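# Place the orange cup upright in the black bowl

## Task

Get the orange cup into the black bowl, standing on its base with the open end facing up.

## Robot and tools

Robot: two arms, left_arm and right_arm. right_arm has a right hand and left_arm a mirror-image left hand, each with five fingers. Bases in the scene frame: left_arm at (+0.030, +0.330, 0) m, turned very slightly about z; right_arm at (+0.016, -0.260, 0) m. Scene frame: origin at table-top height, midway between the nominal bases; +x points out over the table, +z up, and left_arm sits on the +y side. Image left/right does not match arm names.

Hand point: a spot about 0.05 m in front of the palm, 0.15 m from the wrist face along the fingers. Its +z runs along straight fingers, +y out of the palm. On the right hand +x points away from the thumb; on the left hand +x points toward the thumb. Straight fingers extend 0.06 to 0.07 m past the point and sit 0.06 m behind it along -y. A wrist bracket on the little-finger side can strike things.

The 28-number row (used by execute_actions and move), every value in [-1, 1]: left_arm dx, dy, dz, rx, ry, rz; left hand little, ring, middle, index, thumb_bend, thumb_turn, force_limit, speed; then the same fourteen for right_arm. Both arms always appear in each row. dx..rz are offsets, not poses: they count from that arm's Hand target at the start of the action or move, along that arm's own base axes, 1.0 = 0.6 m or 180 degrees; rx, ry, rz form one rotation vector, turning about the Hand target position. Zeros for all six re-command the current Hand target. The six finger numbers are absolute targets: +1 open/straight, -1 closed; thumb_turn -1 puts the thumb opposite the fingers, +1 beside the palm. force_limit: -1 about 0 N up to +1 at 10 N (15 N for the two thumb motors). speed: -1 nearly still, rising linearly to full at +0.48 and above. To leave a hand unchanged, resend the eight hand numbers you last sent for it; if none were sent yet, send its hand_measured six plus hand_force_limit and hand_speed.

Tools:
- execute_actions(actions, cameras): actions is a list of actions; each action is up to 15 rows, one per 1/30 s step; a short action repeats its last row to fill 15 steps. Every row within an action is counted from that action's starting Hand target, so repeating an offset moves further. cameras: list of names, ["all"], or [] for none; images come by default only when actions is empty.
- move(target, speed, blend, blocking, cameras): straight-line path to the offset in one row, or through a list of up to 15 rows all measured from the same starting Hand targets. speed in m/s, 0.002 to 4.3, default 0.25 (turning limited to twice that in rad/s), one value or one per target. blend in m rounds corners; 0 stops at each. Paths are capped at 10 s and ignore obstacles and the other arm. blocking=false returns after about 0.5 s while motion continues.
- wait(seconds 0 to 10), stop() to brake a running move, zoom_image(camera, region [x0, y0, x1, y1] in pixels, each side at most 504), show_instructions(), finished_scene(scene) with the current scene's number; irreversible.
Cameras: cam_high, cam_low, cam_left_wrist, cam_right_wrist, each 896x504.

Results: end_effector_position (m) and end_effector_quat_wxyz in each arm's base frame; Hand target (the pose the next offsets start from, after clipping); joint positions, velocities, torques; hand_measured, hand_stopped_by (moving, target, force, stalled, fault) and hand_load_n (fingertip newtons, positive when pushed open), all six in row order; motor temperatures. A move adds a "move:" line: done (within 10 mm and 2 degrees), off_target, moving, held, fault, plus limits such as paced or held.

Behaviour to expect: hand points often rest 1 to 3 cm (sometimes 5) short of or below the commanded pose without any contact; a follow-up move or an offset for the missing distance closes it. Orientation commands are clipped to within 40 degrees of the measured one each step. Readings can be off by a few cm.

Gripping: with thumb_turn at -1, the hand can enclose an object roughly 0.035 to 0.065 m across, or a handle down to 0.025 m. Close slowly (speed -0.94 or below) for a soft grip. A motor only starts when its target changes by at least 0.002. To grip harder, raise force_limit and send a target more closed than hand_measured; to loosen, send one more open. A lost grip shows as hand_load_n near 0.

Avoid: dropping the cup or releasing it while moving, fast impacts, hard pushes into table or fixed objects, overloading fingers, arm-to-arm contact or one hand closing on the other, anything leaving the table, paths passing near an arm's own base, and long holds with a stretched or pushing arm, which overheat motors (MOTOR HOT, then an arm fault at 100 °C). Loose objects may get nudged occasionally. The cup must stay upright in the bowl after the hands let go.

Each tool is called after "Request:" by a JSON object that holds its "api" and its "payload".

Reference images:

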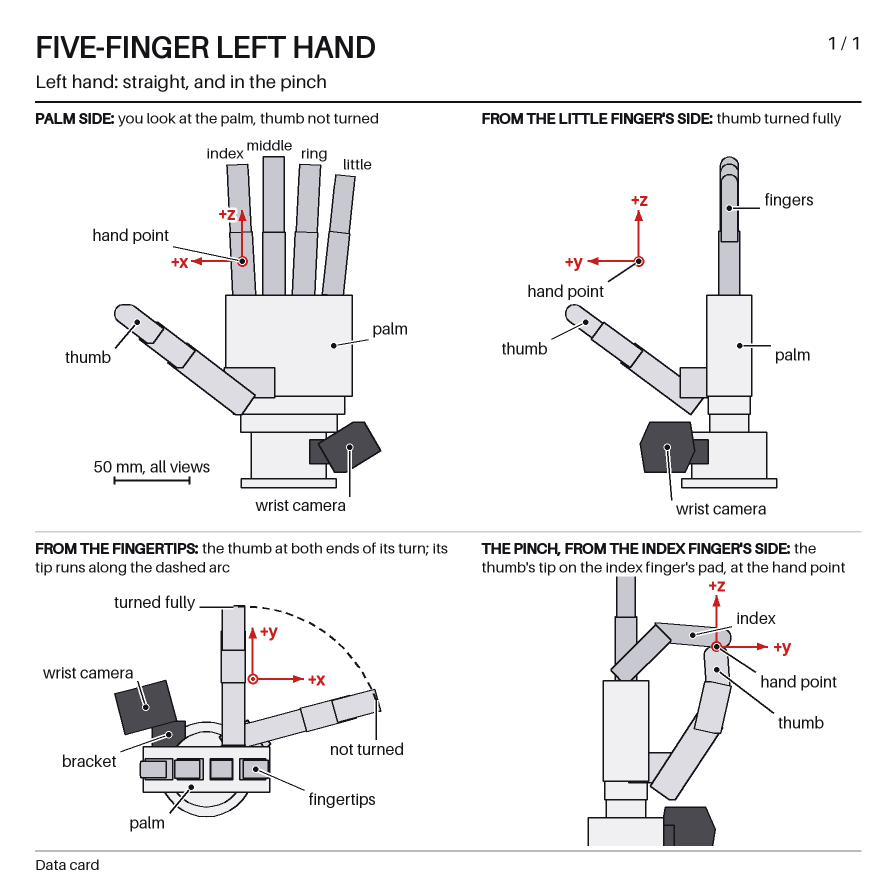

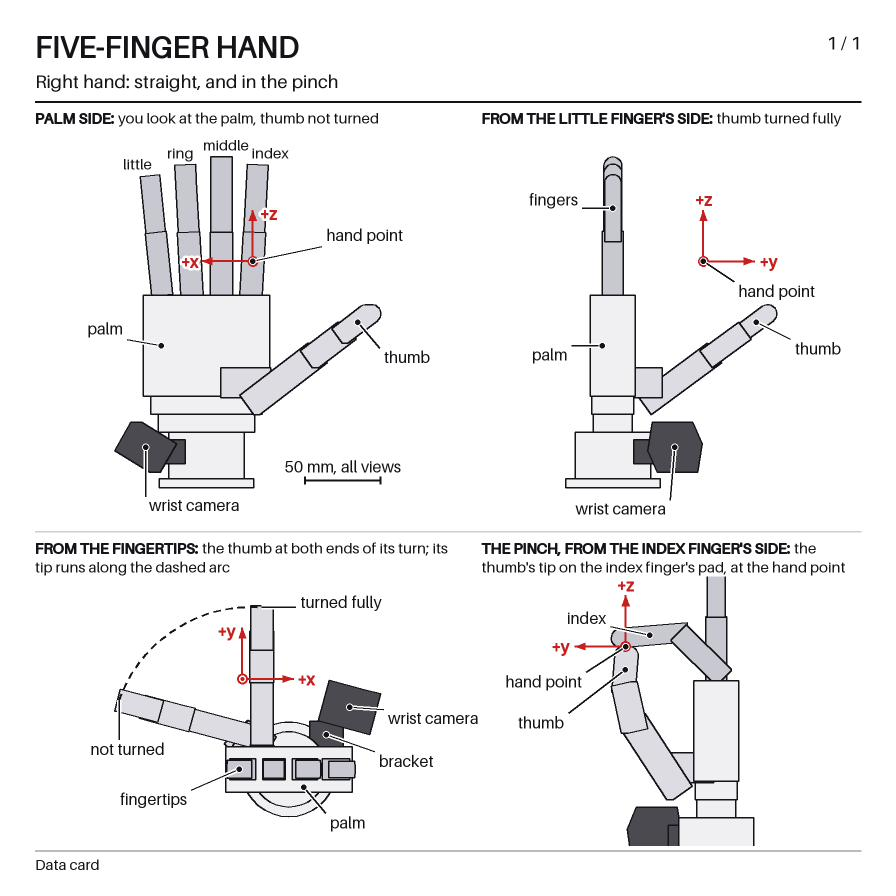

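## Session

Request:
{"api": "execute_actions", "payload": {"actions": []}}

Scene clock: 0.00 s.
left_arm: end_effector_position=(+0.2739, +0.1058, +0.2644) hand_measured=(+1.000, +1.000, +1.000, +1.000, +1.000, +1.000) hand_load_n=(+0.0, +0.0, +0.0, +0.0, +0.0, +0.0) hand_stopped_by=(target, target, target, target, target, target) hand_force_limit=0.00 hand_speed=-0.80 end_effector_quat_wxyz=(-0.132, +0.855, +0.317, +0.387) | right_arm: end_effector_position=(+0.4116, +0.2532, +0.1706) hand_measured=(+1.000, +1.000, +1.000, +1.000, +1.000, +1.000) hand_load_n=(+0.0, +0.0, +0.0, +0.0, +0.0, +0.0) hand_stopped_by=(target, target, target, target, target, target) hand_force_limit=0.00 hand_speed=-0.80 end_effector_quat_wxyz=(+0.167, +0.801, +0.258, +0.514)
Joint positions: left_arm=[0.412 0.362 0.604 -0.988 -0.202 -1.78] | right_arm=[0.948 1.415 0.777 -0.029 0.834 -1.67]
Joint velocities: within noise
Joint torques (N m): no reading
Motor temperatures (°C): left_arm=[26 30 26 27 25 25] | right_arm=[33 29 25 25 28 25]
Heat: left arm: hottest shoulder 30 °C; right arm: hottest waist 33 °C.
Hand target: left_arm +0.2761, +0.1067, +0.2820; -0.133, +0.849, +0.317, +0.402 | right_arm +0.4173, +0.2610, +0.1855; +0.158, +0.797, +0.248, +0.527

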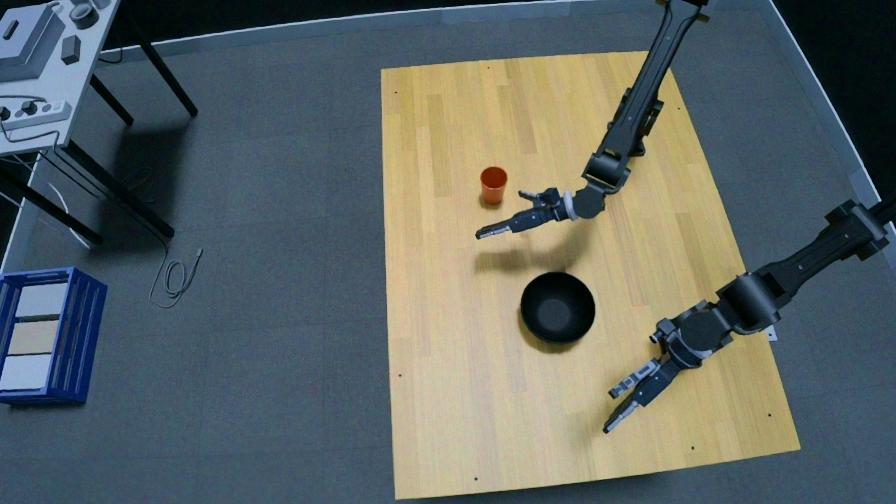

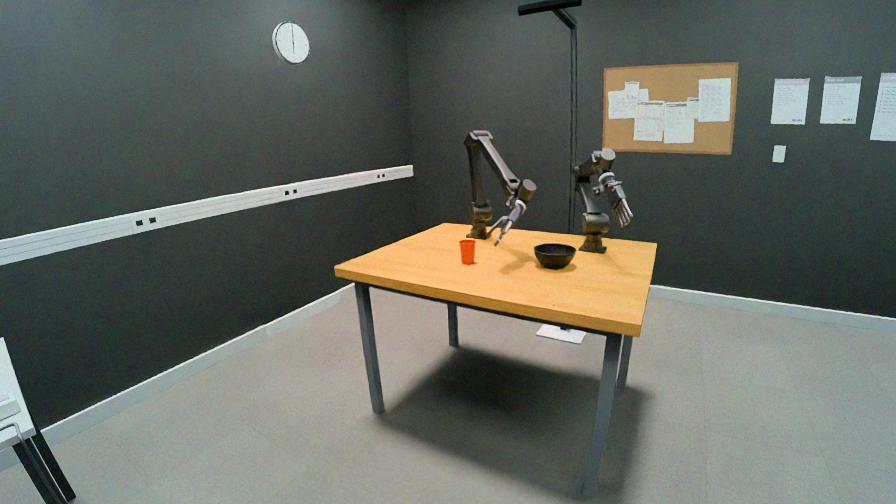

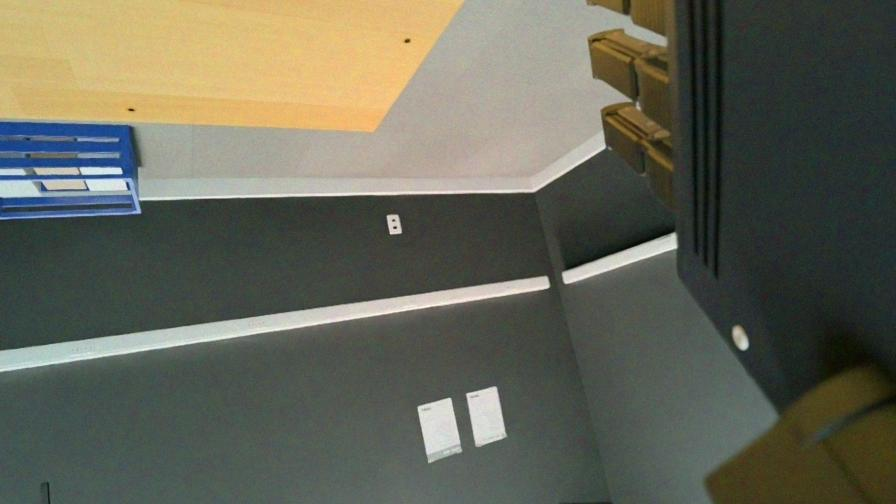

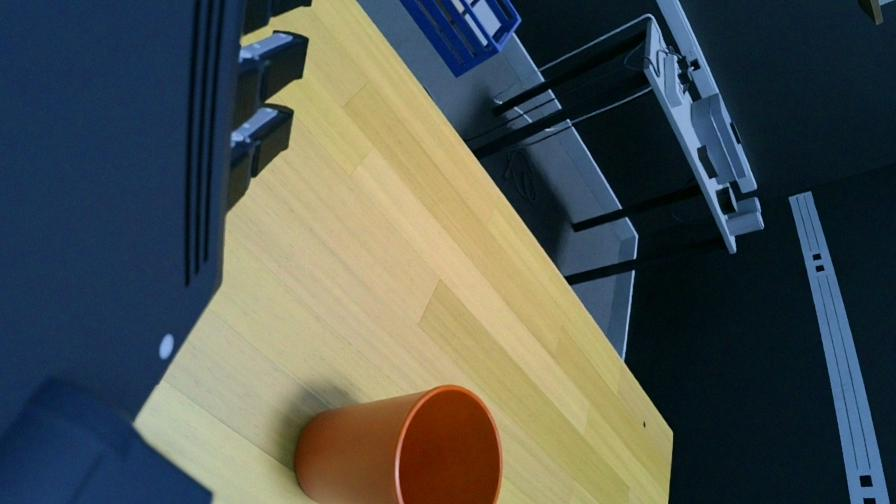

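Request:
{"api": "zoom_image", "payload": {"camera": "cam_high", "region": [440, 140, 640, 360]}}

Request:
{"api": "zoom_image", "payload": {"camera": "cam_low", "region": [440, 210, 600, 290]}}

Scaled by 2.291.

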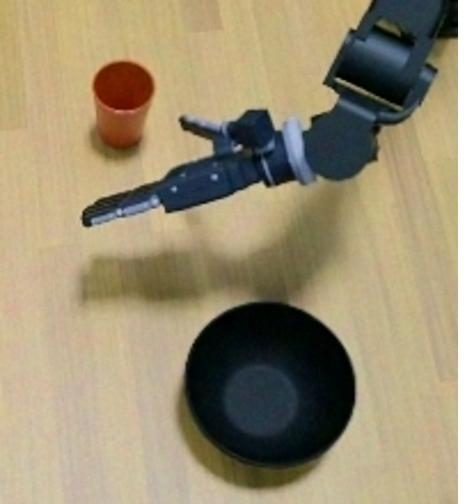

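Scaled by 3.150.

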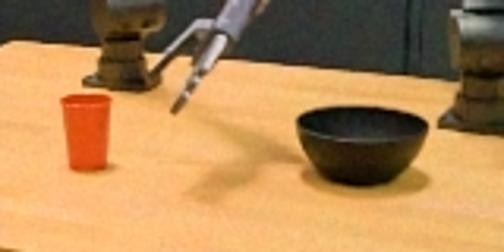

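Request:
{"api": "move", "payload": {"target": [[-0.185,0.23,0.03,0,0,0.194,1,1,1,1,1,1,0,0, 0,0,0.124,0.0164,0.3706,-0.0307,-1,-1,0.6,0.6,1,1,-0.5,0],[-0.185,0.23,0.03,0,0,0.194,1,1,1,1,1,1,0,0, -0.0355,-0.1933,0.124,0.0164,0.3706,-0.0307,-1,-1,0.6,0.6,1,1,-0.5,0]], "cameras": ["all"]}}

Scene clock: 248.30 s.
left_arm: end_effector_position=(+0.1634, +0.2368, +0.2674) hand_measured=(+1.000, +1.000, +1.000, +1.000, +1.000, +1.000) hand_load_n=(+0.0, +0.0, +0.0, +0.0, +0.0, +0.0) hand_stopped_by=(target, target, target, target, target, target) hand_force_limit=0.00 hand_speed=0.00 end_effector_quat_wxyz=(-0.238, +0.727, +0.559, +0.320) | right_arm: end_effector_position=(+0.3928, +0.1449, +0.2542) hand_measured=(-1.000, -1.000, +0.600, +0.600, +1.000, +1.000) hand_load_n=(+0.0, +0.0, +0.0, +0.0, +0.0, +0.0) hand_stopped_by=(target, target, target, target, target, target) hand_force_limit=-0.50 hand_speed=0.00 end_effector_quat_wxyz=(+0.005, +0.971, +0.238, -0.012)
Joint positions: left_arm=[1.006 0.362 0.627 -1.036 -0.209 -1.786] | right_arm=[0.499 1.522 1.546 -1.62 0.004 -1.551]
Joint torques (N m): left_arm=[2.78 1.79 13.82 2.03 0.02 -0.08] | right_arm=[0.26 -12.1 9.57 0.01 -0.04 -0.22]
Motor temperatures (°C): left_arm=[25 29 38 27 24 23] | right_arm=[32 30 32 24 26 23]
Heat: left arm: hottest elbow 38 °C; right arm: hottest waist 32 °C.
Hand target: left_arm +0.1651, +0.2448, +0.3001; -0.248, +0.715, +0.557, +0.343 | right_arm +0.3960, +0.1451, +0.2601; +0.000, +0.970, +0.244, +0.001
Off the commanded pose: left_arm 0.034 m, 3 deg | right_arm 0.007 m, 2 deg.
move: off_target (left_arm)
camera_calibration:
cam_left_wrist: T_world_to_cam=[[-0.87923, 0.43072, 0.203555, -0.0112481], [0.274417, 0.108629, 0.955455, -0.330208], [0.389421, 0.895924, -0.213707, -0.104798], [0, 0, 0, 1]] pos_world=[0.121536, 0.134606, 0.295392]
cam_right_wrist: T_world_to_cam=[[0.694736, -0.719262, 0.00226629, -0.169753], [-0.611662, -0.589142, 0.527997, 0.191316], [-0.378433, -0.368205, -0.849243, 0.537667], [0, 0, 0, 1]] pos_world=[0.438426, 0.188587, 0.355981]

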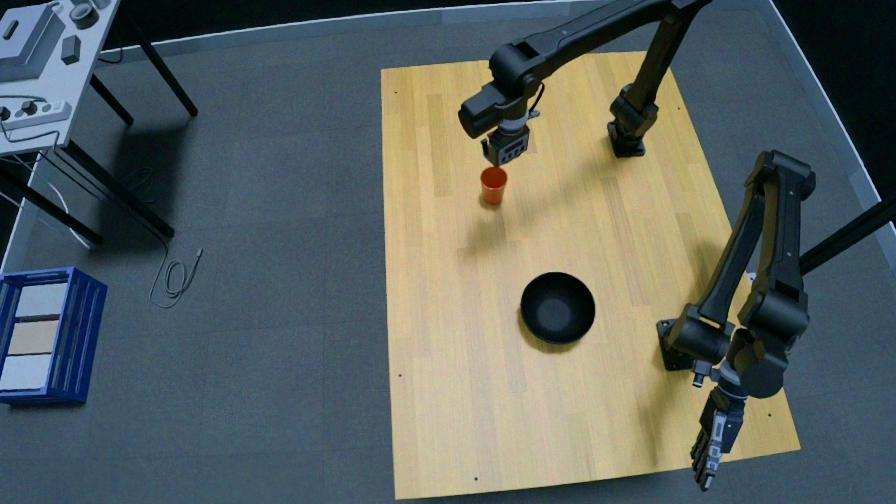

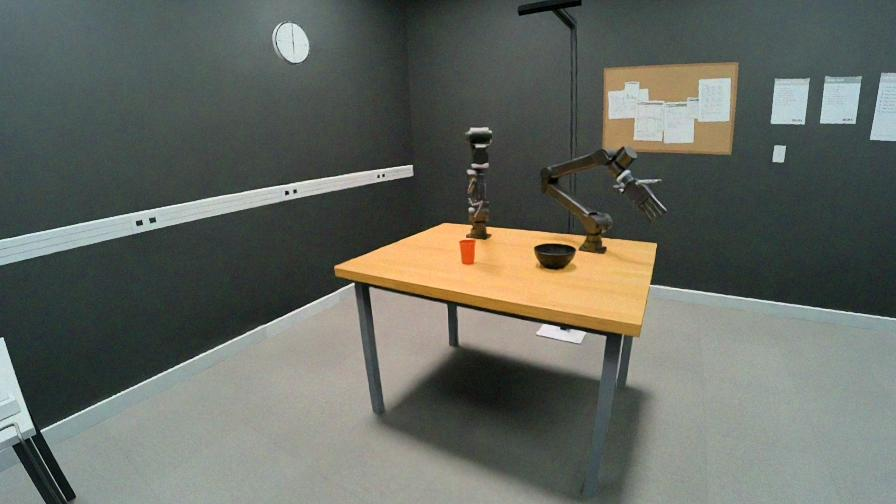

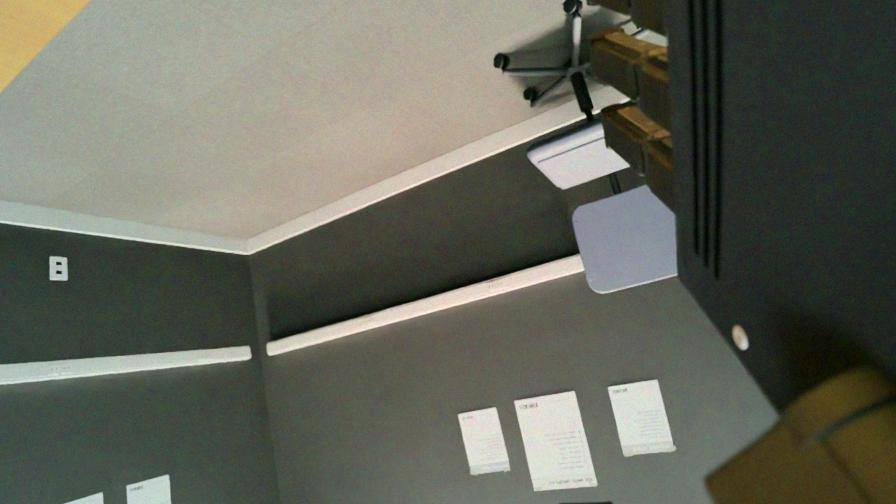

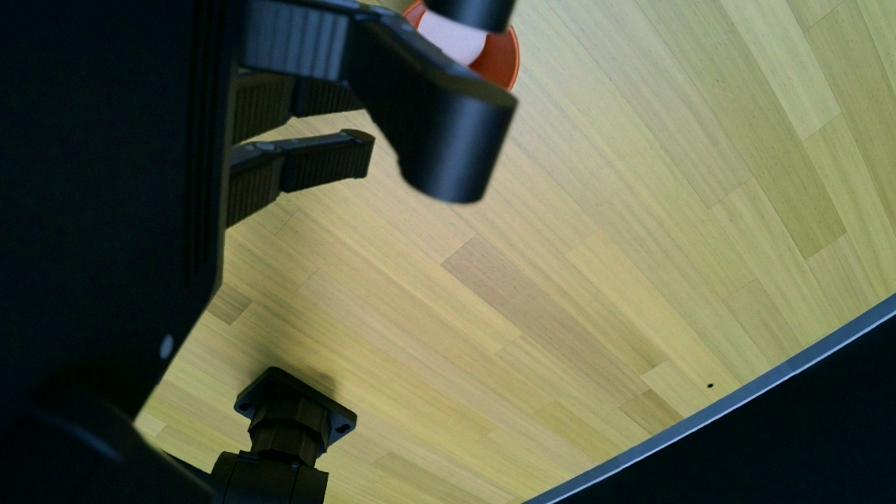

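Request:
{"api": "zoom_image", "payload": {"camera": "cam_right_wrist", "region": [220, 0, 620, 225]}}

Request:
{"api": "zoom_image", "payload": {"camera": "cam_high", "region": [430, 60, 600, 230]}}

Request:
{"api": "zoom_image", "payload": {"camera": "cam_low", "region": [430, 120, 590, 280]}}

Scaled by 1.260.

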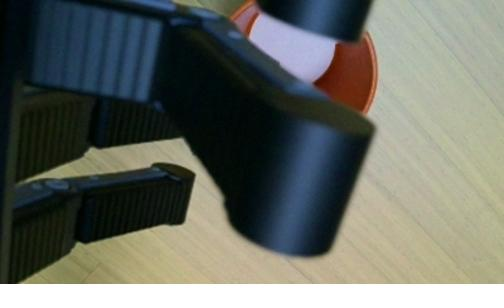

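Scaled by 2.965.

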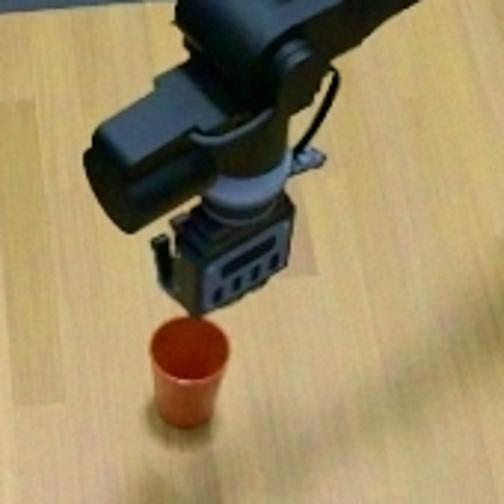

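Scaled by 3.150.

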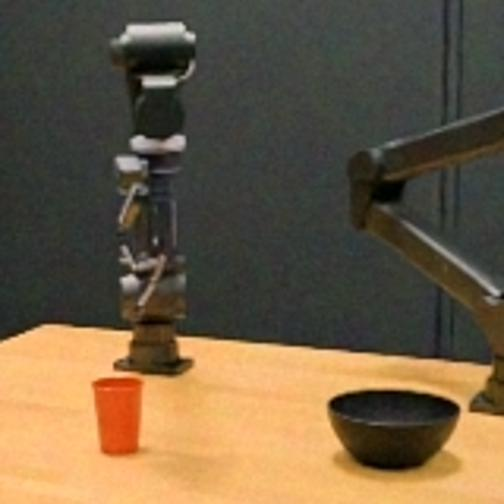

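Request:
{"api": "move", "payload": {"target": [0,0,0,0,0,0,1,1,1,1,1,1,0,0, 0,0,0,0,0,0,1,1,1,1,1,1,-0.5,0.3], "cameras": ["cam_right_wrist"]}}

Scene clock: 271.97 s.
left_arm: end_effector_position=(+0.1634, +0.2368, +0.2674) hand_measured=(+1.000, +1.000, +1.000, +1.000, +1.000, +1.000) hand_load_n=(+0.0, +0.0, +0.0, +0.0, +0.0, +0.0) hand_stopped_by=(target, target, target, target, target, target) hand_force_limit=0.00 hand_speed=0.00 end_effector_quat_wxyz=(-0.238, +0.727, +0.559, +0.320) | right_arm: end_effector_position=(+0.3929, +0.1450, +0.2542) hand_measured=(+1.000, +1.000, +1.000, +1.000, +1.000, +1.000) hand_load_n=(+0.0, +0.0, +0.0, +0.0, +0.0, +0.0) hand_stopped_by=(target, target, target, target, target, target) hand_force_limit=-0.50 hand_speed=0.30 end_effector_quat_wxyz=(+0.005, +0.971, +0.239, -0.012)
Joint positions: left_arm=[1.006 0.362 0.627 -1.036 -0.209 -1.786] | right_arm=[0.499 1.522 1.546 -1.62 0.004 -1.553]
Joint torques (N m): left_arm=[3.14 1.96 13.85 2.09 0.01 -0.11] | right_arm=[0.21 -12.1 9.54 0.02 -0.04 -0.24]
Heat: left arm: hottest elbow 39 °C; right arm: hottest waist 32 °C.
Hand target: left_arm +0.1651, +0.2448, +0.3001; -0.248, +0.715, +0.557, +0.343 | right_arm +0.3960, +0.1450, +0.2601; +0.000, +0.970, +0.244, +0.001
Off the commanded pose: left_arm 0.034 m, 3 deg | right_arm 0.007 m, 2 deg.
move: off_target (left_arm)
camera_calibration:
cam_right_wrist: T_world_to_cam=[[0.696053, -0.717988, 0.00185353, -0.170349], [-0.610452, -0.59044, 0.527948, 0.191228], [-0.377966, -0.368611, -0.849275, 0.537662], [0, 0, 0, 1]] pos_world=[0.438525, 0.188789, 0.355981]
Images, in order (width x height): cam_right_wrist 896x504.

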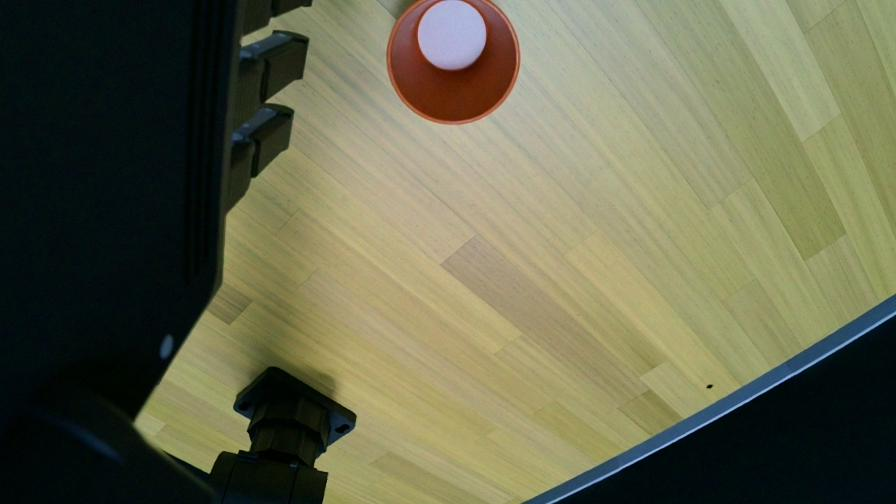

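Request:
{"api": "move", "payload": {"target": [0,0,0,0,0,0,1,1,1,1,1,1,0,0, 0.0323,0,-0.1,0.1162,-0.2208,-0.0054,1,1,0.7,0.7,1,1,-0.5,0.3], "cameras": ["cam_right_wrist","cam_high"]}}

Scene clock: 386.43 s.
left_arm: end_effector_position=(+0.1634, +0.2368, +0.2674) hand_measured=(+1.000, +1.000, +1.000, +1.000, +1.000, +1.000) hand_load_n=(+0.0, +0.0, +0.0, +0.0, +0.0, +0.0) hand_stopped_by=(target, target, target, target, target, target) hand_force_limit=0.00 hand_speed=0.00 end_effector_quat_wxyz=(-0.238, +0.727, +0.559, +0.320) | right_arm: end_effector_position=(+0.4093, +0.1472, +0.1870) hand_measured=(+1.000, +1.000, +0.700, +0.700, +1.000, +1.000) hand_load_n=(+0.0, +0.0, +0.0, +0.0, +0.0, +0.0) hand_stopped_by=(target, target, target, target, target, target) hand_force_limit=-0.50 hand_speed=0.30 end_effector_quat_wxyz=(-0.089, +0.906, +0.216, +0.353)
Joint positions: left_arm=[1.006 0.362 0.627 -1.036 -0.209 -1.786] | right_arm=[0.486 1.074 0.836 -0.587 0.004 -1.555]
Joint torques (N m): left_arm=[2.78 2.14 13.81 1.99 0.03 -0.11] | right_arm=[-0.44 -6.77 10.63 1.4 -0.04 -0.29]
Heat: left arm: hottest elbow 42 °C; right arm: hottest waist 31 °C.
Hand target: left_arm +0.1651, +0.2448, +0.3001; -0.248, +0.715, +0.557, +0.343 | right_arm +0.4154, +0.1449, +0.2001; -0.090, +0.898, +0.217, +0.372
Off the commanded pose: left_arm 0.034 m, 3 deg | right_arm 0.015 m, 2 deg.
move: off_target (left_arm, right_arm)
camera_calibration:
cam_right_wrist: T_world_to_cam=[[0.619234, -0.762305, 0.188255, -0.176881], [-0.738207, -0.646892, -0.191261, 0.433027], [0.26758, -0.0205359, -0.963317, 0.193468], [0, 0, 0, 1]] pos_world=[0.377426, 0.149258, 0.302491]
Images, in order (width x height): cam_high 896x504, cam_right_wrist 896x504.

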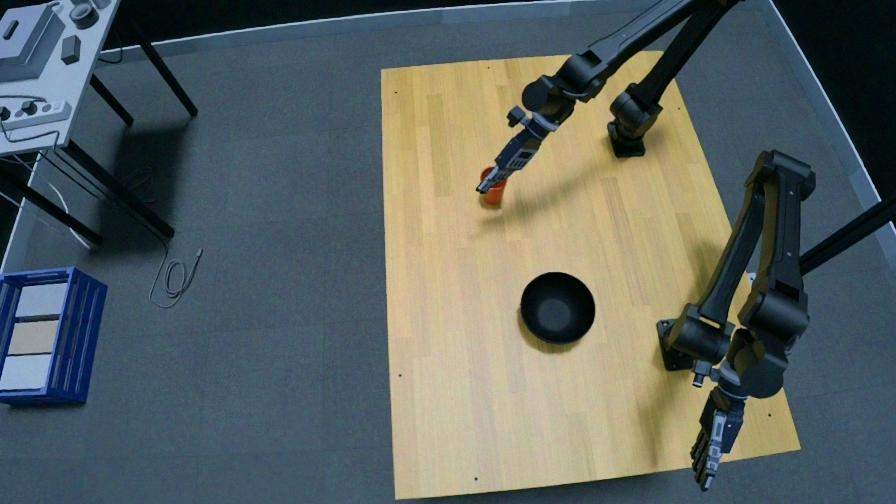

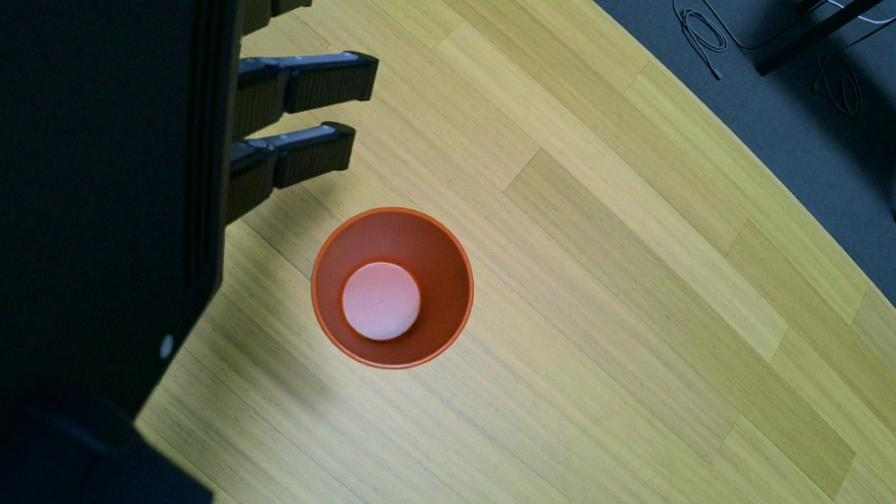

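Request:
{"api": "move", "payload": {"target": [0,0,0,0,0,0,1,1,1,1,1,1,0,0, 0.0017,-0.004,-0.1917,0,0,0,1,1,0.7,0.7,1,1,-0.5,0.3], "cameras": ["cam_right_wrist"]}}

Scene clock: 407.00 s.
left_arm: end_effector_position=(+0.1634, +0.2368, +0.2674) hand_measured=(+1.000, +1.000, +1.000, +1.000, +1.000, +1.000) hand_load_n=(+0.0, +0.0, +0.0, +0.0, +0.0, +0.0) hand_stopped_by=(target, target, target, target, target, target) hand_force_limit=0.00 hand_speed=0.00 end_effector_quat_wxyz=(-0.238, +0.727, +0.559, +0.320) | right_arm: end_effector_position=(+0.4072, +0.1431, +0.0797) hand_measured=(+1.000, +1.000, +0.700, +0.700, +1.000, +1.000) hand_load_n=(+0.0, +0.0, +0.0, +0.0, +0.0, +0.0) hand_stopped_by=(target, target, target, target, target, target) hand_force_limit=-0.50 hand_speed=0.30 end_effector_quat_wxyz=(-0.091, +0.903, +0.215, +0.361)
Joint positions: left_arm=[1.006 0.362 0.627 -1.036 -0.209 -1.786] | right_arm=[0.477 1.198 0.608 -0.216 -0.002 -1.561]
Joint torques (N m): left_arm=[2.96 1.9 13.82 1.99 0.02 -0.1] | right_arm=[-0.38 -5.19 9.81 1.46 -0.07 -0.28]
Motor temperatures (°C): left_arm=[25 29 43 27 24 23] | right_arm=[31 30 33 23 25 22]
Heat: left arm: hottest elbow 43 °C; right arm: hottest elbow 33 °C.
Hand target: left_arm +0.1651, +0.2448, +0.3001; -0.248, +0.715, +0.557, +0.343 | right_arm +0.4164, +0.1425, +0.0851; -0.090, +0.898, +0.217, +0.372
Off the commanded pose: left_arm 0.034 m, 3 deg | right_arm 0.011 m, 1 deg.
move: off_target (left_arm, right_arm)
camera_calibration:
cam_right_wrist: T_world_to_cam=[[0.61585, -0.764196, 0.191661, -0.157153], [-0.735144, -0.64487, -0.20906, 0.408181], [0.28336, -0.0121486, -0.958937, 0.0825088], [0, 0, 0, 1]] pos_world=[0.373475, 0.144131, 0.194575]
Images, in order (width x height): cam_right_wrist 896x504.

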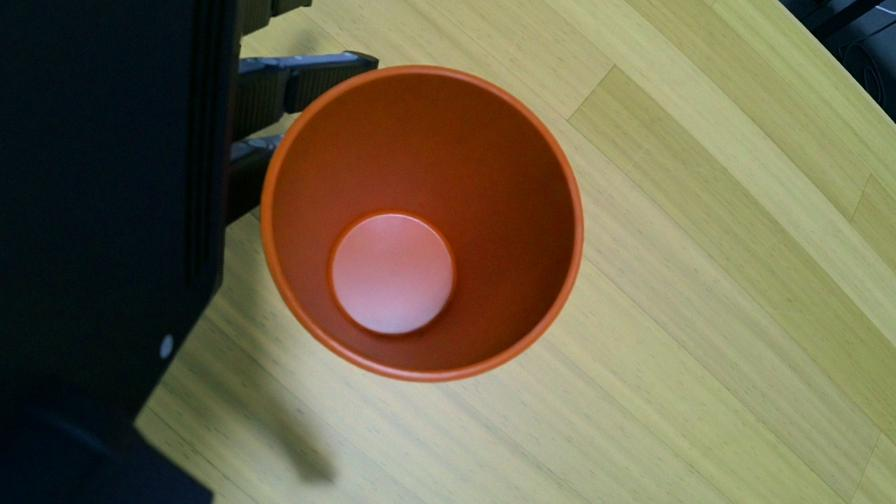

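Request:
{"api": "move", "payload": {"target": [0,0,0,0,0,0,1,1,1,1,1,1,0,0, 0.001,0,-0.05,0,0,0,1,1,0.7,0.7,1,1,-0.5,0.3], "speed": 0.1, "cameras": ["cam_right_wrist","cam_low"]}}

Scene clock: 415.10 s.
left_arm: end_effector_position=(+0.1634, +0.2368, +0.2674) hand_measured=(+1.000, +1.000, +1.000, +1.000, +1.000, +1.000) hand_load_n=(+0.0, +0.0, +0.0, +0.0, +0.0, +0.0) hand_stopped_by=(target, target, target, target, target, target) hand_force_limit=0.00 hand_speed=0.00 end_effector_quat_wxyz=(-0.238, +0.727, +0.559, +0.320) | right_arm: end_effector_position=(+0.4110, +0.1449, +0.0550) hand_measured=(+1.000, +1.000, +0.700, +0.700, +1.000, +1.000) hand_load_n=(+0.0, +0.0, +0.0, +0.0, +0.0, +0.0) hand_stopped_by=(target, target, target, target, target, target) hand_force_limit=-0.50 hand_speed=0.30 end_effector_quat_wxyz=(-0.092, +0.900, +0.215, +0.367)
Joint positions: left_arm=[1.006 0.362 0.627 -1.036 -0.209 -1.786] | right_arm=[0.476 1.263 0.572 -0.105 -0.003 -1.561]
Joint torques (N m): left_arm=[2.9 1.9 13.89 2.04 0.03 -0.1] | right_arm=[-0.32 -5.13 8.68 1.44 -0.05 -0.28]
Heat: left arm: hottest elbow 43 °C; right arm: hottest elbow 32 °C.
Hand target: left_arm +0.1651, +0.2448, +0.3001; -0.248, +0.715, +0.557, +0.343 | right_arm +0.4170, +0.1426, +0.0550; -0.090, +0.898, +0.217, +0.372
Off the commanded pose: left_arm 0.034 m, 3 deg | right_arm 0.006 m, 1 deg.
move: off_target (left_arm)
camera_calibration:
cam_right_wrist: T_world_to_cam=[[0.614288, -0.764926, 0.193747, -0.152759], [-0.732525, -0.644084, -0.220369, 0.406495], [0.293355, -0.00655451, -0.955981, 0.0527098], [0, 0, 0, 1]] pos_world=[0.376143, 0.145313, 0.169565]
Images, in order (width x height): cam_low 896x504, cam_right_wrist 896x504.

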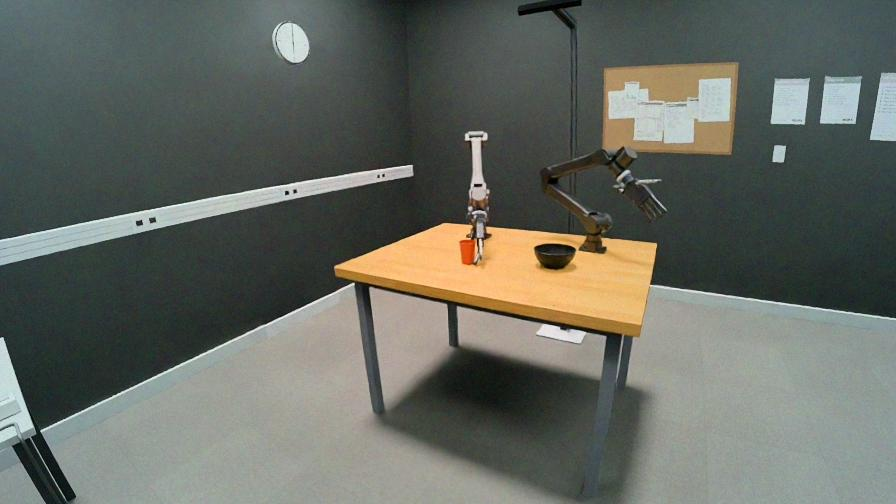

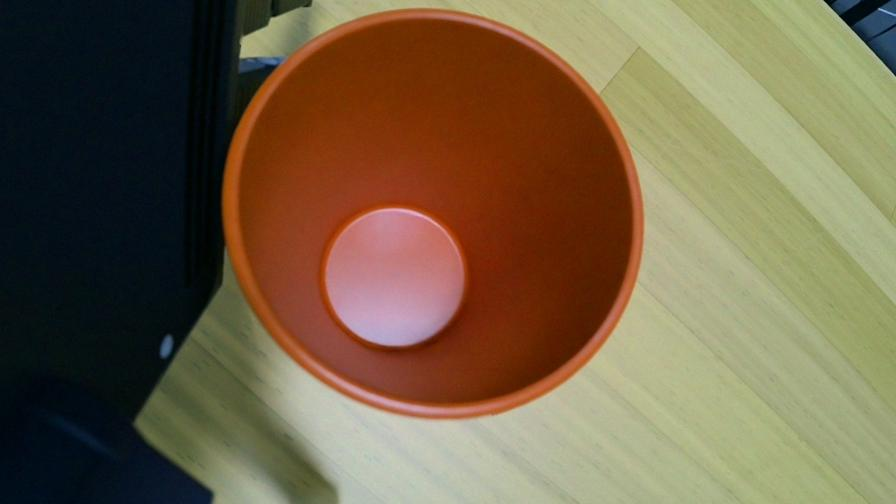

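Request:
{"api": "move", "payload": {"target": [0,0,0,0,0,0,1,1,1,1,1,1,0,0, 0,0,-0.006,0,0,0,1,1,0.7,0.7,1,-1,-0.7,-0.7], "speed": 0.1, "cameras": ["cam_right_wrist"]}}

Scene clock: 423.87 s.
left_arm: end_effector_position=(+0.1634, +0.2368, +0.2674) hand_measured=(+1.000, +1.000, +1.000, +1.000, +1.000, +1.000) hand_load_n=(+0.0, +0.0, +0.0, +0.0, +0.0, +0.0) hand_stopped_by=(target, target, target, target, target, target) hand_force_limit=0.00 hand_speed=0.00 end_effector_quat_wxyz=(-0.238, +0.727, +0.559, +0.320) | right_arm: end_effector_position=(+0.4126, +0.1457, +0.0543) hand_measured=(+1.000, +1.000, +0.700, +0.700, +1.000, -1.000) hand_load_n=(+0.0, +0.0, +0.0, -0.5, +0.0, +0.5) hand_stopped_by=(target, target, target, target, target, target) hand_force_limit=-0.70 hand_speed=-0.70 end_effector_quat_wxyz=(-0.093, +0.899, +0.215, +0.370)
Joint positions: left_arm=[1.006 0.362 0.627 -1.036 -0.209 -1.786] | right_arm=[0.476 1.268 0.569 -0.089 -0.003 -1.563]
Joint torques (N m): left_arm=[2.84 1.9 13.86 2.06 0.02 -0.1] | right_arm=[-0.38 -4.95 8.47 1.4 -0.05 -0.27]
Heat: left arm: hottest elbow 43 °C; right arm: hottest elbow 32 °C.
Hand target: left_arm +0.1651, +0.2448, +0.3001; -0.248, +0.715, +0.557, +0.343 | right_arm +0.4169, +0.1426, +0.0514; -0.090, +0.898, +0.217, +0.372
Off the commanded pose: left_arm 0.034 m, 3 deg | right_arm 0.006 m, 0 deg.
move: off_target (left_arm)
camera_calibration:
cam_right_wrist: T_world_to_cam=[[0.613925, -0.764526, 0.196458, -0.15308], [-0.72996, -0.644581, -0.227318, 0.407322], [0.300424, -0.0038504, -0.953798, 0.0482208], [0, 0, 0, 1]] pos_world=[0.376822, 0.145704, 0.168658]
Images, in order (width x height): cam_right_wrist 896x504.

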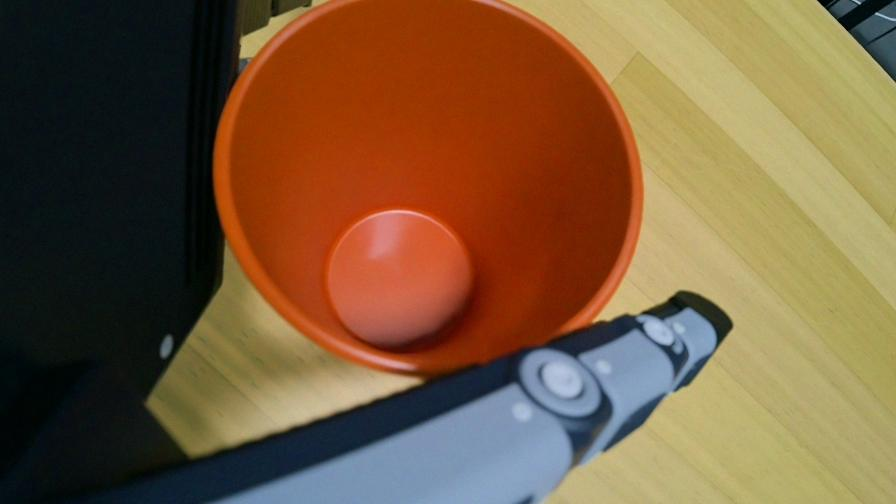

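Request:
{"api": "move", "payload": {"target": [[0,0,0,0,0,0,1,1,1,1,1,1,0,0, 0,0,0,0,0,0,1,1,0.7,0.7,1,1,-0.7,-0.6],[0,0,0,0,0,0,1,1,1,1,1,1,0,0, 0,0,0.264,0,0,0,1,1,0.7,0.7,1,1,-0.7,-0.6],[0,0,0,0,0,0,1,1,1,1,1,1,0,0, -0.0253,0.0208,0.264,0.3549,0.1220,-0.3852,0,0,0.6,0.6,1,-1,-0.7,0]], "speed": [0.2,0.25,0.4], "cameras": ["cam_right_wrist","cam_high","cam_low"]}}

Scene clock: 562.87 s.
left_arm: end_effector_position=(+0.1634, +0.2368, +0.2674) hand_measured=(+1.000, +1.000, +1.000, +1.000, +1.000, +1.000) hand_load_n=(+0.0, +0.0, +0.0, +0.0, +0.0, -0.5) hand_stopped_by=(target, target, target, target, target, target) hand_force_limit=0.00 hand_speed=0.00 end_effector_quat_wxyz=(-0.238, +0.727, +0.559, +0.320) | right_arm: end_effector_position=(+0.3897, +0.1534, +0.1856) hand_measured=(+0.000, +0.000, +0.600, +0.600, +1.000, -1.000) hand_load_n=(+0.0, +0.0, +0.0, +0.0, +0.0, +0.0) hand_stopped_by=(target, target, target, target, target, target) hand_force_limit=-0.70 hand_speed=0.00 end_effector_quat_wxyz=(-0.319, +0.747, -0.535, +0.233)
Joint positions: left_arm=[1.006 0.362 0.627 -1.036 -0.209 -1.786] | right_arm=[0.3 1.047 0.841 -0.552 -0.012 -0.022]
Joint torques (N m): left_arm=[2.96 1.79 13.78 2 0.01 -0.11] | right_arm=[0.09 -6.36 12.72 1.44 0.18 0.03]
Heat: left arm: hottest elbow 45 °C; right arm: hottest elbow 32 °C.
Hand target: left_arm +0.1651, +0.2448, +0.3001; -0.248, +0.715, +0.557, +0.343 | right_arm +0.4018, +0.1550, +0.2099; -0.341, +0.731, -0.535, +0.250
Off the commanded pose: left_arm 0.034 m, 3 deg | right_arm 0.027 m, 4 deg.
move: off_target (left_arm, right_arm); target 3's new numbers were sent with right_arm's hand 0.027 m and 4 deg from that target
camera_calibration:
cam_right_wrist: T_world_to_cam=[[-0.536804, -0.484867, -0.690468, 0.411308], [-0.770133, 0.615828, 0.166287, 0.174714], [0.344582, 0.621015, -0.703991, 0.0208801], [0, 0, 0, 1]] pos_world=[0.34815, 0.0788693, 0.269642]
Images, in order (width x height): cam_high 896x504, cam_low 896x504, cam_right_wrist 896x504.

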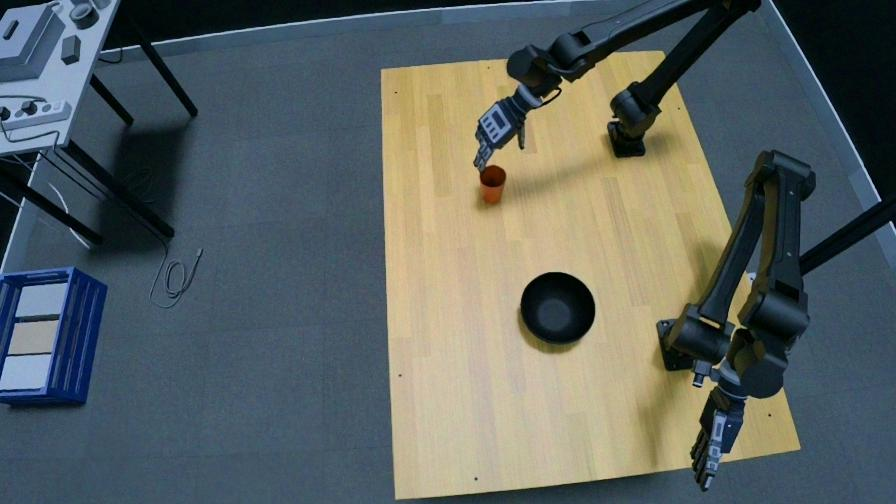

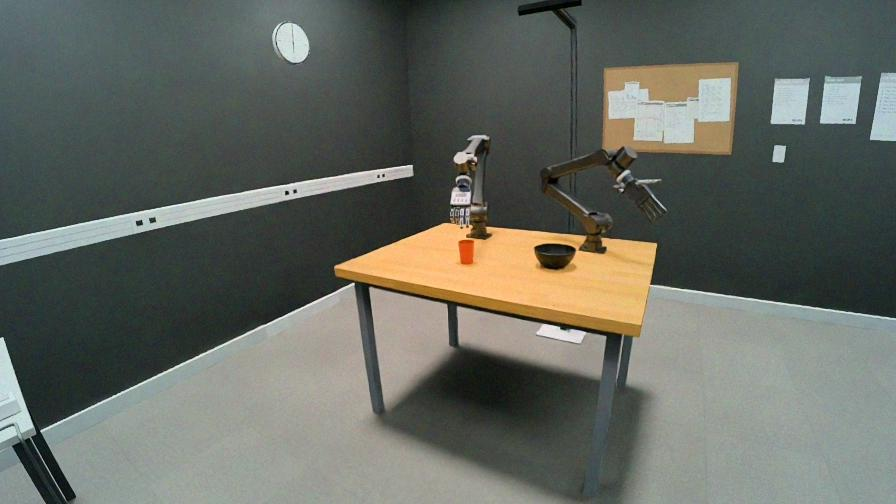

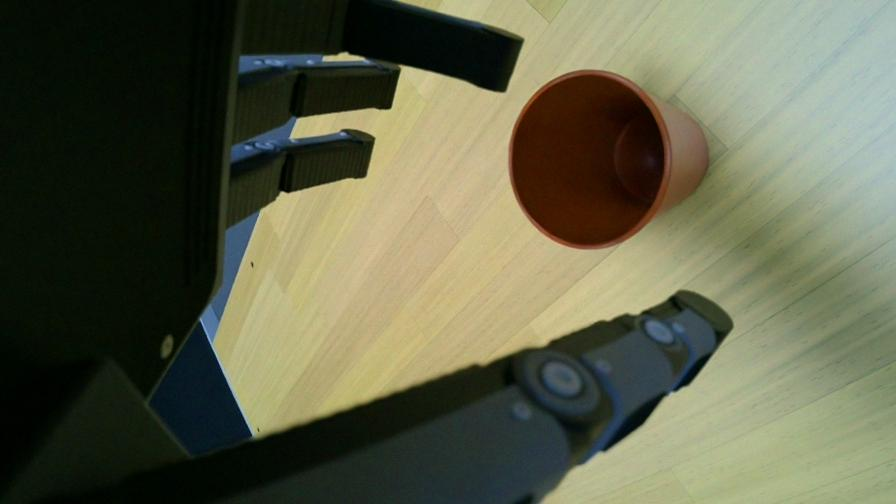

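Request:
{"api": "move", "payload": {"target": [0,0,0,0,0,0,1,1,1,1,1,1,0,0, 0.0237,-0.001,-0.1417,0,0,0,0,0,0.6,0.6,1,-1,-0.7,0], "speed": 0.25, "cameras": ["cam_right_wrist","cam_low"]}}

Scene clock: 579.37 s.
left_arm: end_effector_position=(+0.1634, +0.2368, +0.2674) hand_measured=(+1.000, +1.000, +1.000, +1.000, +1.000, +1.000) hand_load_n=(+0.0, +0.0, +0.0, +0.0, +0.0, +0.0) hand_stopped_by=(target, target, target, target, target, target) hand_force_limit=0.00 hand_speed=0.00 end_effector_quat_wxyz=(-0.238, +0.727, +0.559, +0.320) | right_arm: end_effector_position=(+0.4067, +0.1551, +0.1190) hand_measured=(+0.000, +0.000, +0.600, +0.600, +1.000, -1.000) hand_load_n=(+0.0, +0.0, +0.0, +0.0, +0.0, +0.0) hand_stopped_by=(target, target, target, target, target, target) hand_force_limit=-0.70 hand_speed=0.00 end_effector_quat_wxyz=(-0.332, +0.738, -0.533, +0.244)
Joint positions: left_arm=[1.006 0.362 0.627 -1.036 -0.209 -1.786] | right_arm=[0.291 1.144 0.706 -0.282 -0.016 -0.022]
Joint torques (N m): left_arm=[2.84 2.14 13.78 2.03 0.03 -0.09] | right_arm=[-0.32 -5.01 10.7 1.48 -0.08 -0.05]
Heat: left arm: hottest elbow 45 °C; right arm: hottest elbow 34 °C.
Hand target: left_arm +0.1651, +0.2448, +0.3001; -0.248, +0.715, +0.557, +0.343 | right_arm +0.4159, +0.1545, +0.1248; -0.341, +0.731, -0.535, +0.250
Off the commanded pose: left_arm 0.034 m, 3 deg | right_arm 0.011 m, 1 deg.
move: off_target (left_arm, right_arm)
camera_calibration:
cam_right_wrist: T_world_to_cam=[[-0.514361, -0.472345, -0.715768, 0.367131], [-0.771771, 0.618864, 0.146209, 0.200385], [0.373902, 0.627613, -0.682861, -0.048369], [0, 0, 0, 1]] pos_world=[0.361574, 0.0797585, 0.200453]
Images, in order (width x height): cam_low 896x504, cam_right_wrist 896x504.

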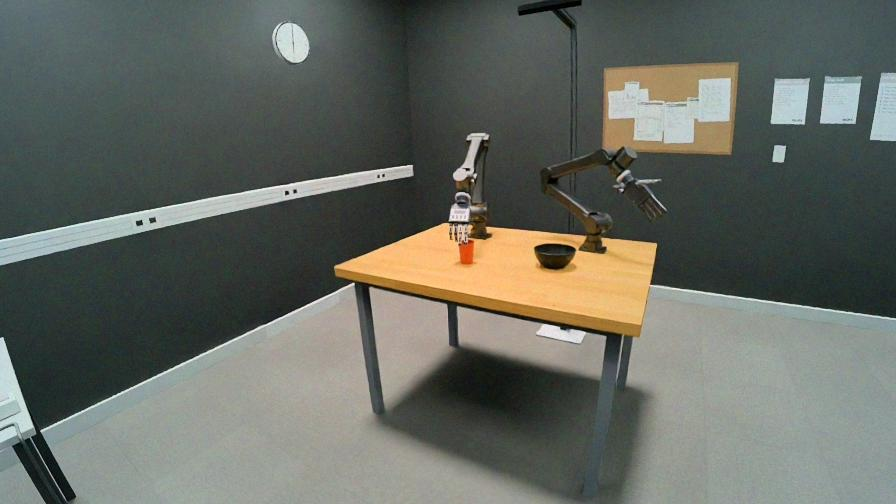

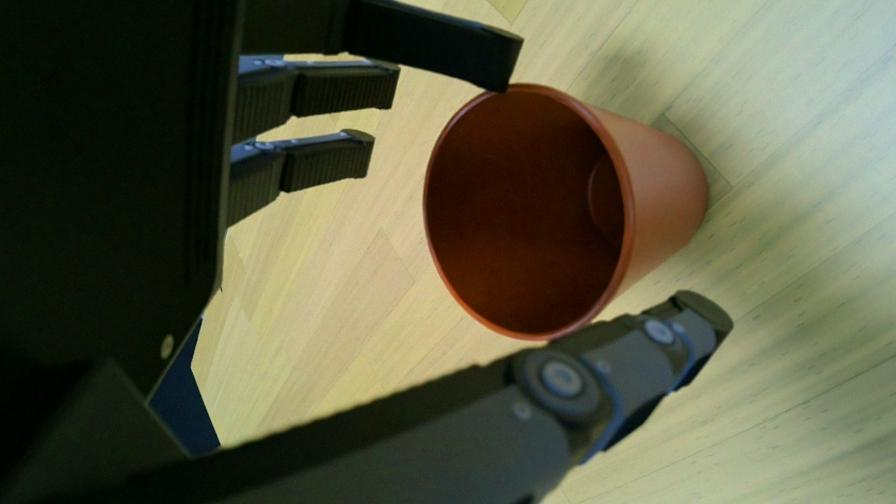

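Request:
{"api": "move", "payload": {"target": [0,0,0,0,0,0,1,1,1,1,1,1,0,0, -0.0033,-0.0075,-0.105,0,0,0,0.3,0.3,0.6,0.6,1,-1,-0.7,0], "speed": 0.12, "cameras": ["cam_right_wrist","cam_low"]}}

Scene clock: 600.17 s.
left_arm: end_effector_position=(+0.1634, +0.2368, +0.2674) hand_measured=(+1.000, +1.000, +1.000, +1.000, +1.000, +1.000) hand_load_n=(+0.0, +0.0, +0.0, +0.0, +0.0, +0.0) hand_stopped_by=(target, target, target, target, target, target) hand_force_limit=0.00 hand_speed=0.00 end_effector_quat_wxyz=(-0.238, +0.727, +0.559, +0.320) | right_arm: end_effector_position=(+0.4074, +0.1526, +0.0603) hand_measured=(+0.300, +0.300, +0.600, +0.600, +1.000, -1.000) hand_load_n=(+0.0, +0.0, +0.0, +0.0, +0.0, +0.5) hand_stopped_by=(target, target, target, target, target, target) hand_force_limit=-0.70 hand_speed=0.00 end_effector_quat_wxyz=(-0.337, +0.735, -0.535, +0.245)
Joint positions: left_arm=[1.006 0.362 0.627 -1.036 -0.209 -1.786] | right_arm=[0.281 1.248 0.602 -0.066 -0.024 -0.022]
Joint torques (N m): left_arm=[2.84 2.02 13.83 2.04 0.02 -0.09] | right_arm=[-0.32 -5.42 9.16 1.58 -0.09 -0.13]
Heat: left arm: hottest elbow 45 °C; right arm: hottest elbow 34 °C.
Hand target: left_arm +0.1651, +0.2448, +0.3001; -0.248, +0.715, +0.557, +0.343 | right_arm +0.4140, +0.1500, +0.0618; -0.341, +0.731, -0.535, +0.250
Off the commanded pose: left_arm 0.034 m, 3 deg | right_arm 0.007 m, 1 deg.
move: off_target (left_arm)
camera_calibration:
cam_right_wrist: T_world_to_cam=[[-0.511612, -0.465091, -0.722457, 0.322486], [-0.770576, 0.620317, 0.146351, 0.210372], [0.380086, 0.631583, -0.67575, -0.0906671], [0, 0, 0, 1]] pos_world=[0.361557, 0.0767516, 0.140926]
Images, in order (width x height): cam_low 896x504, cam_right_wrist 896x504.

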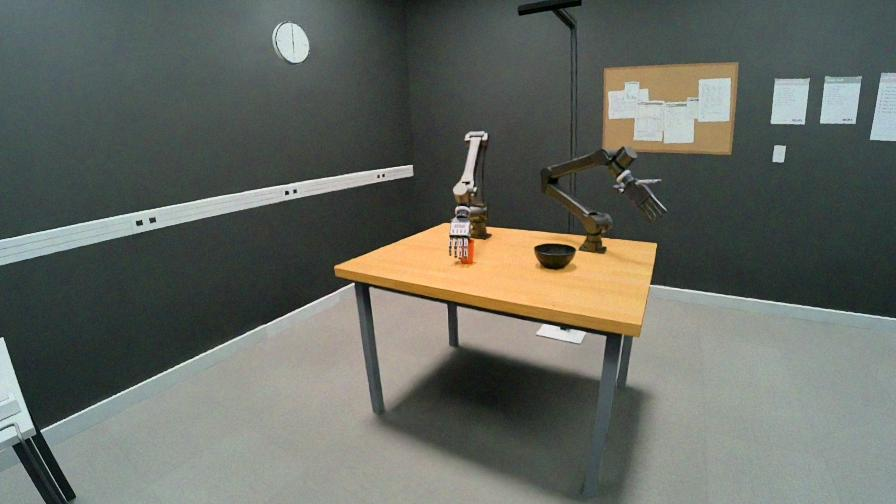

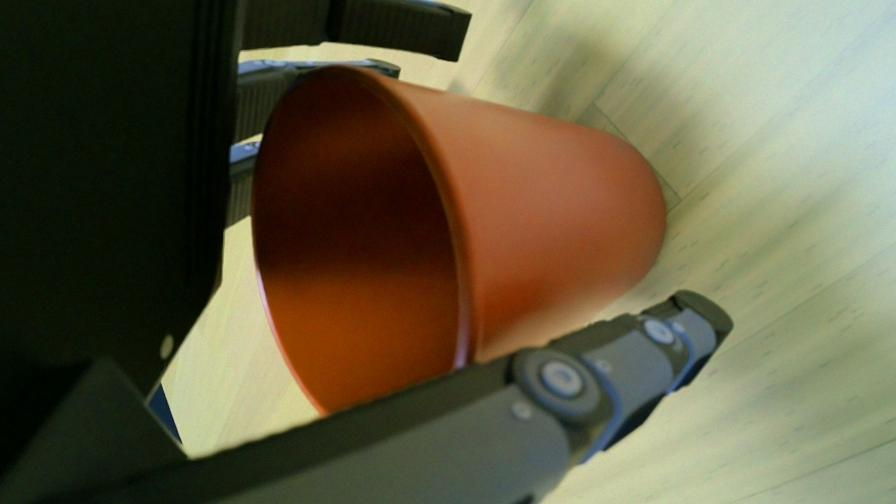

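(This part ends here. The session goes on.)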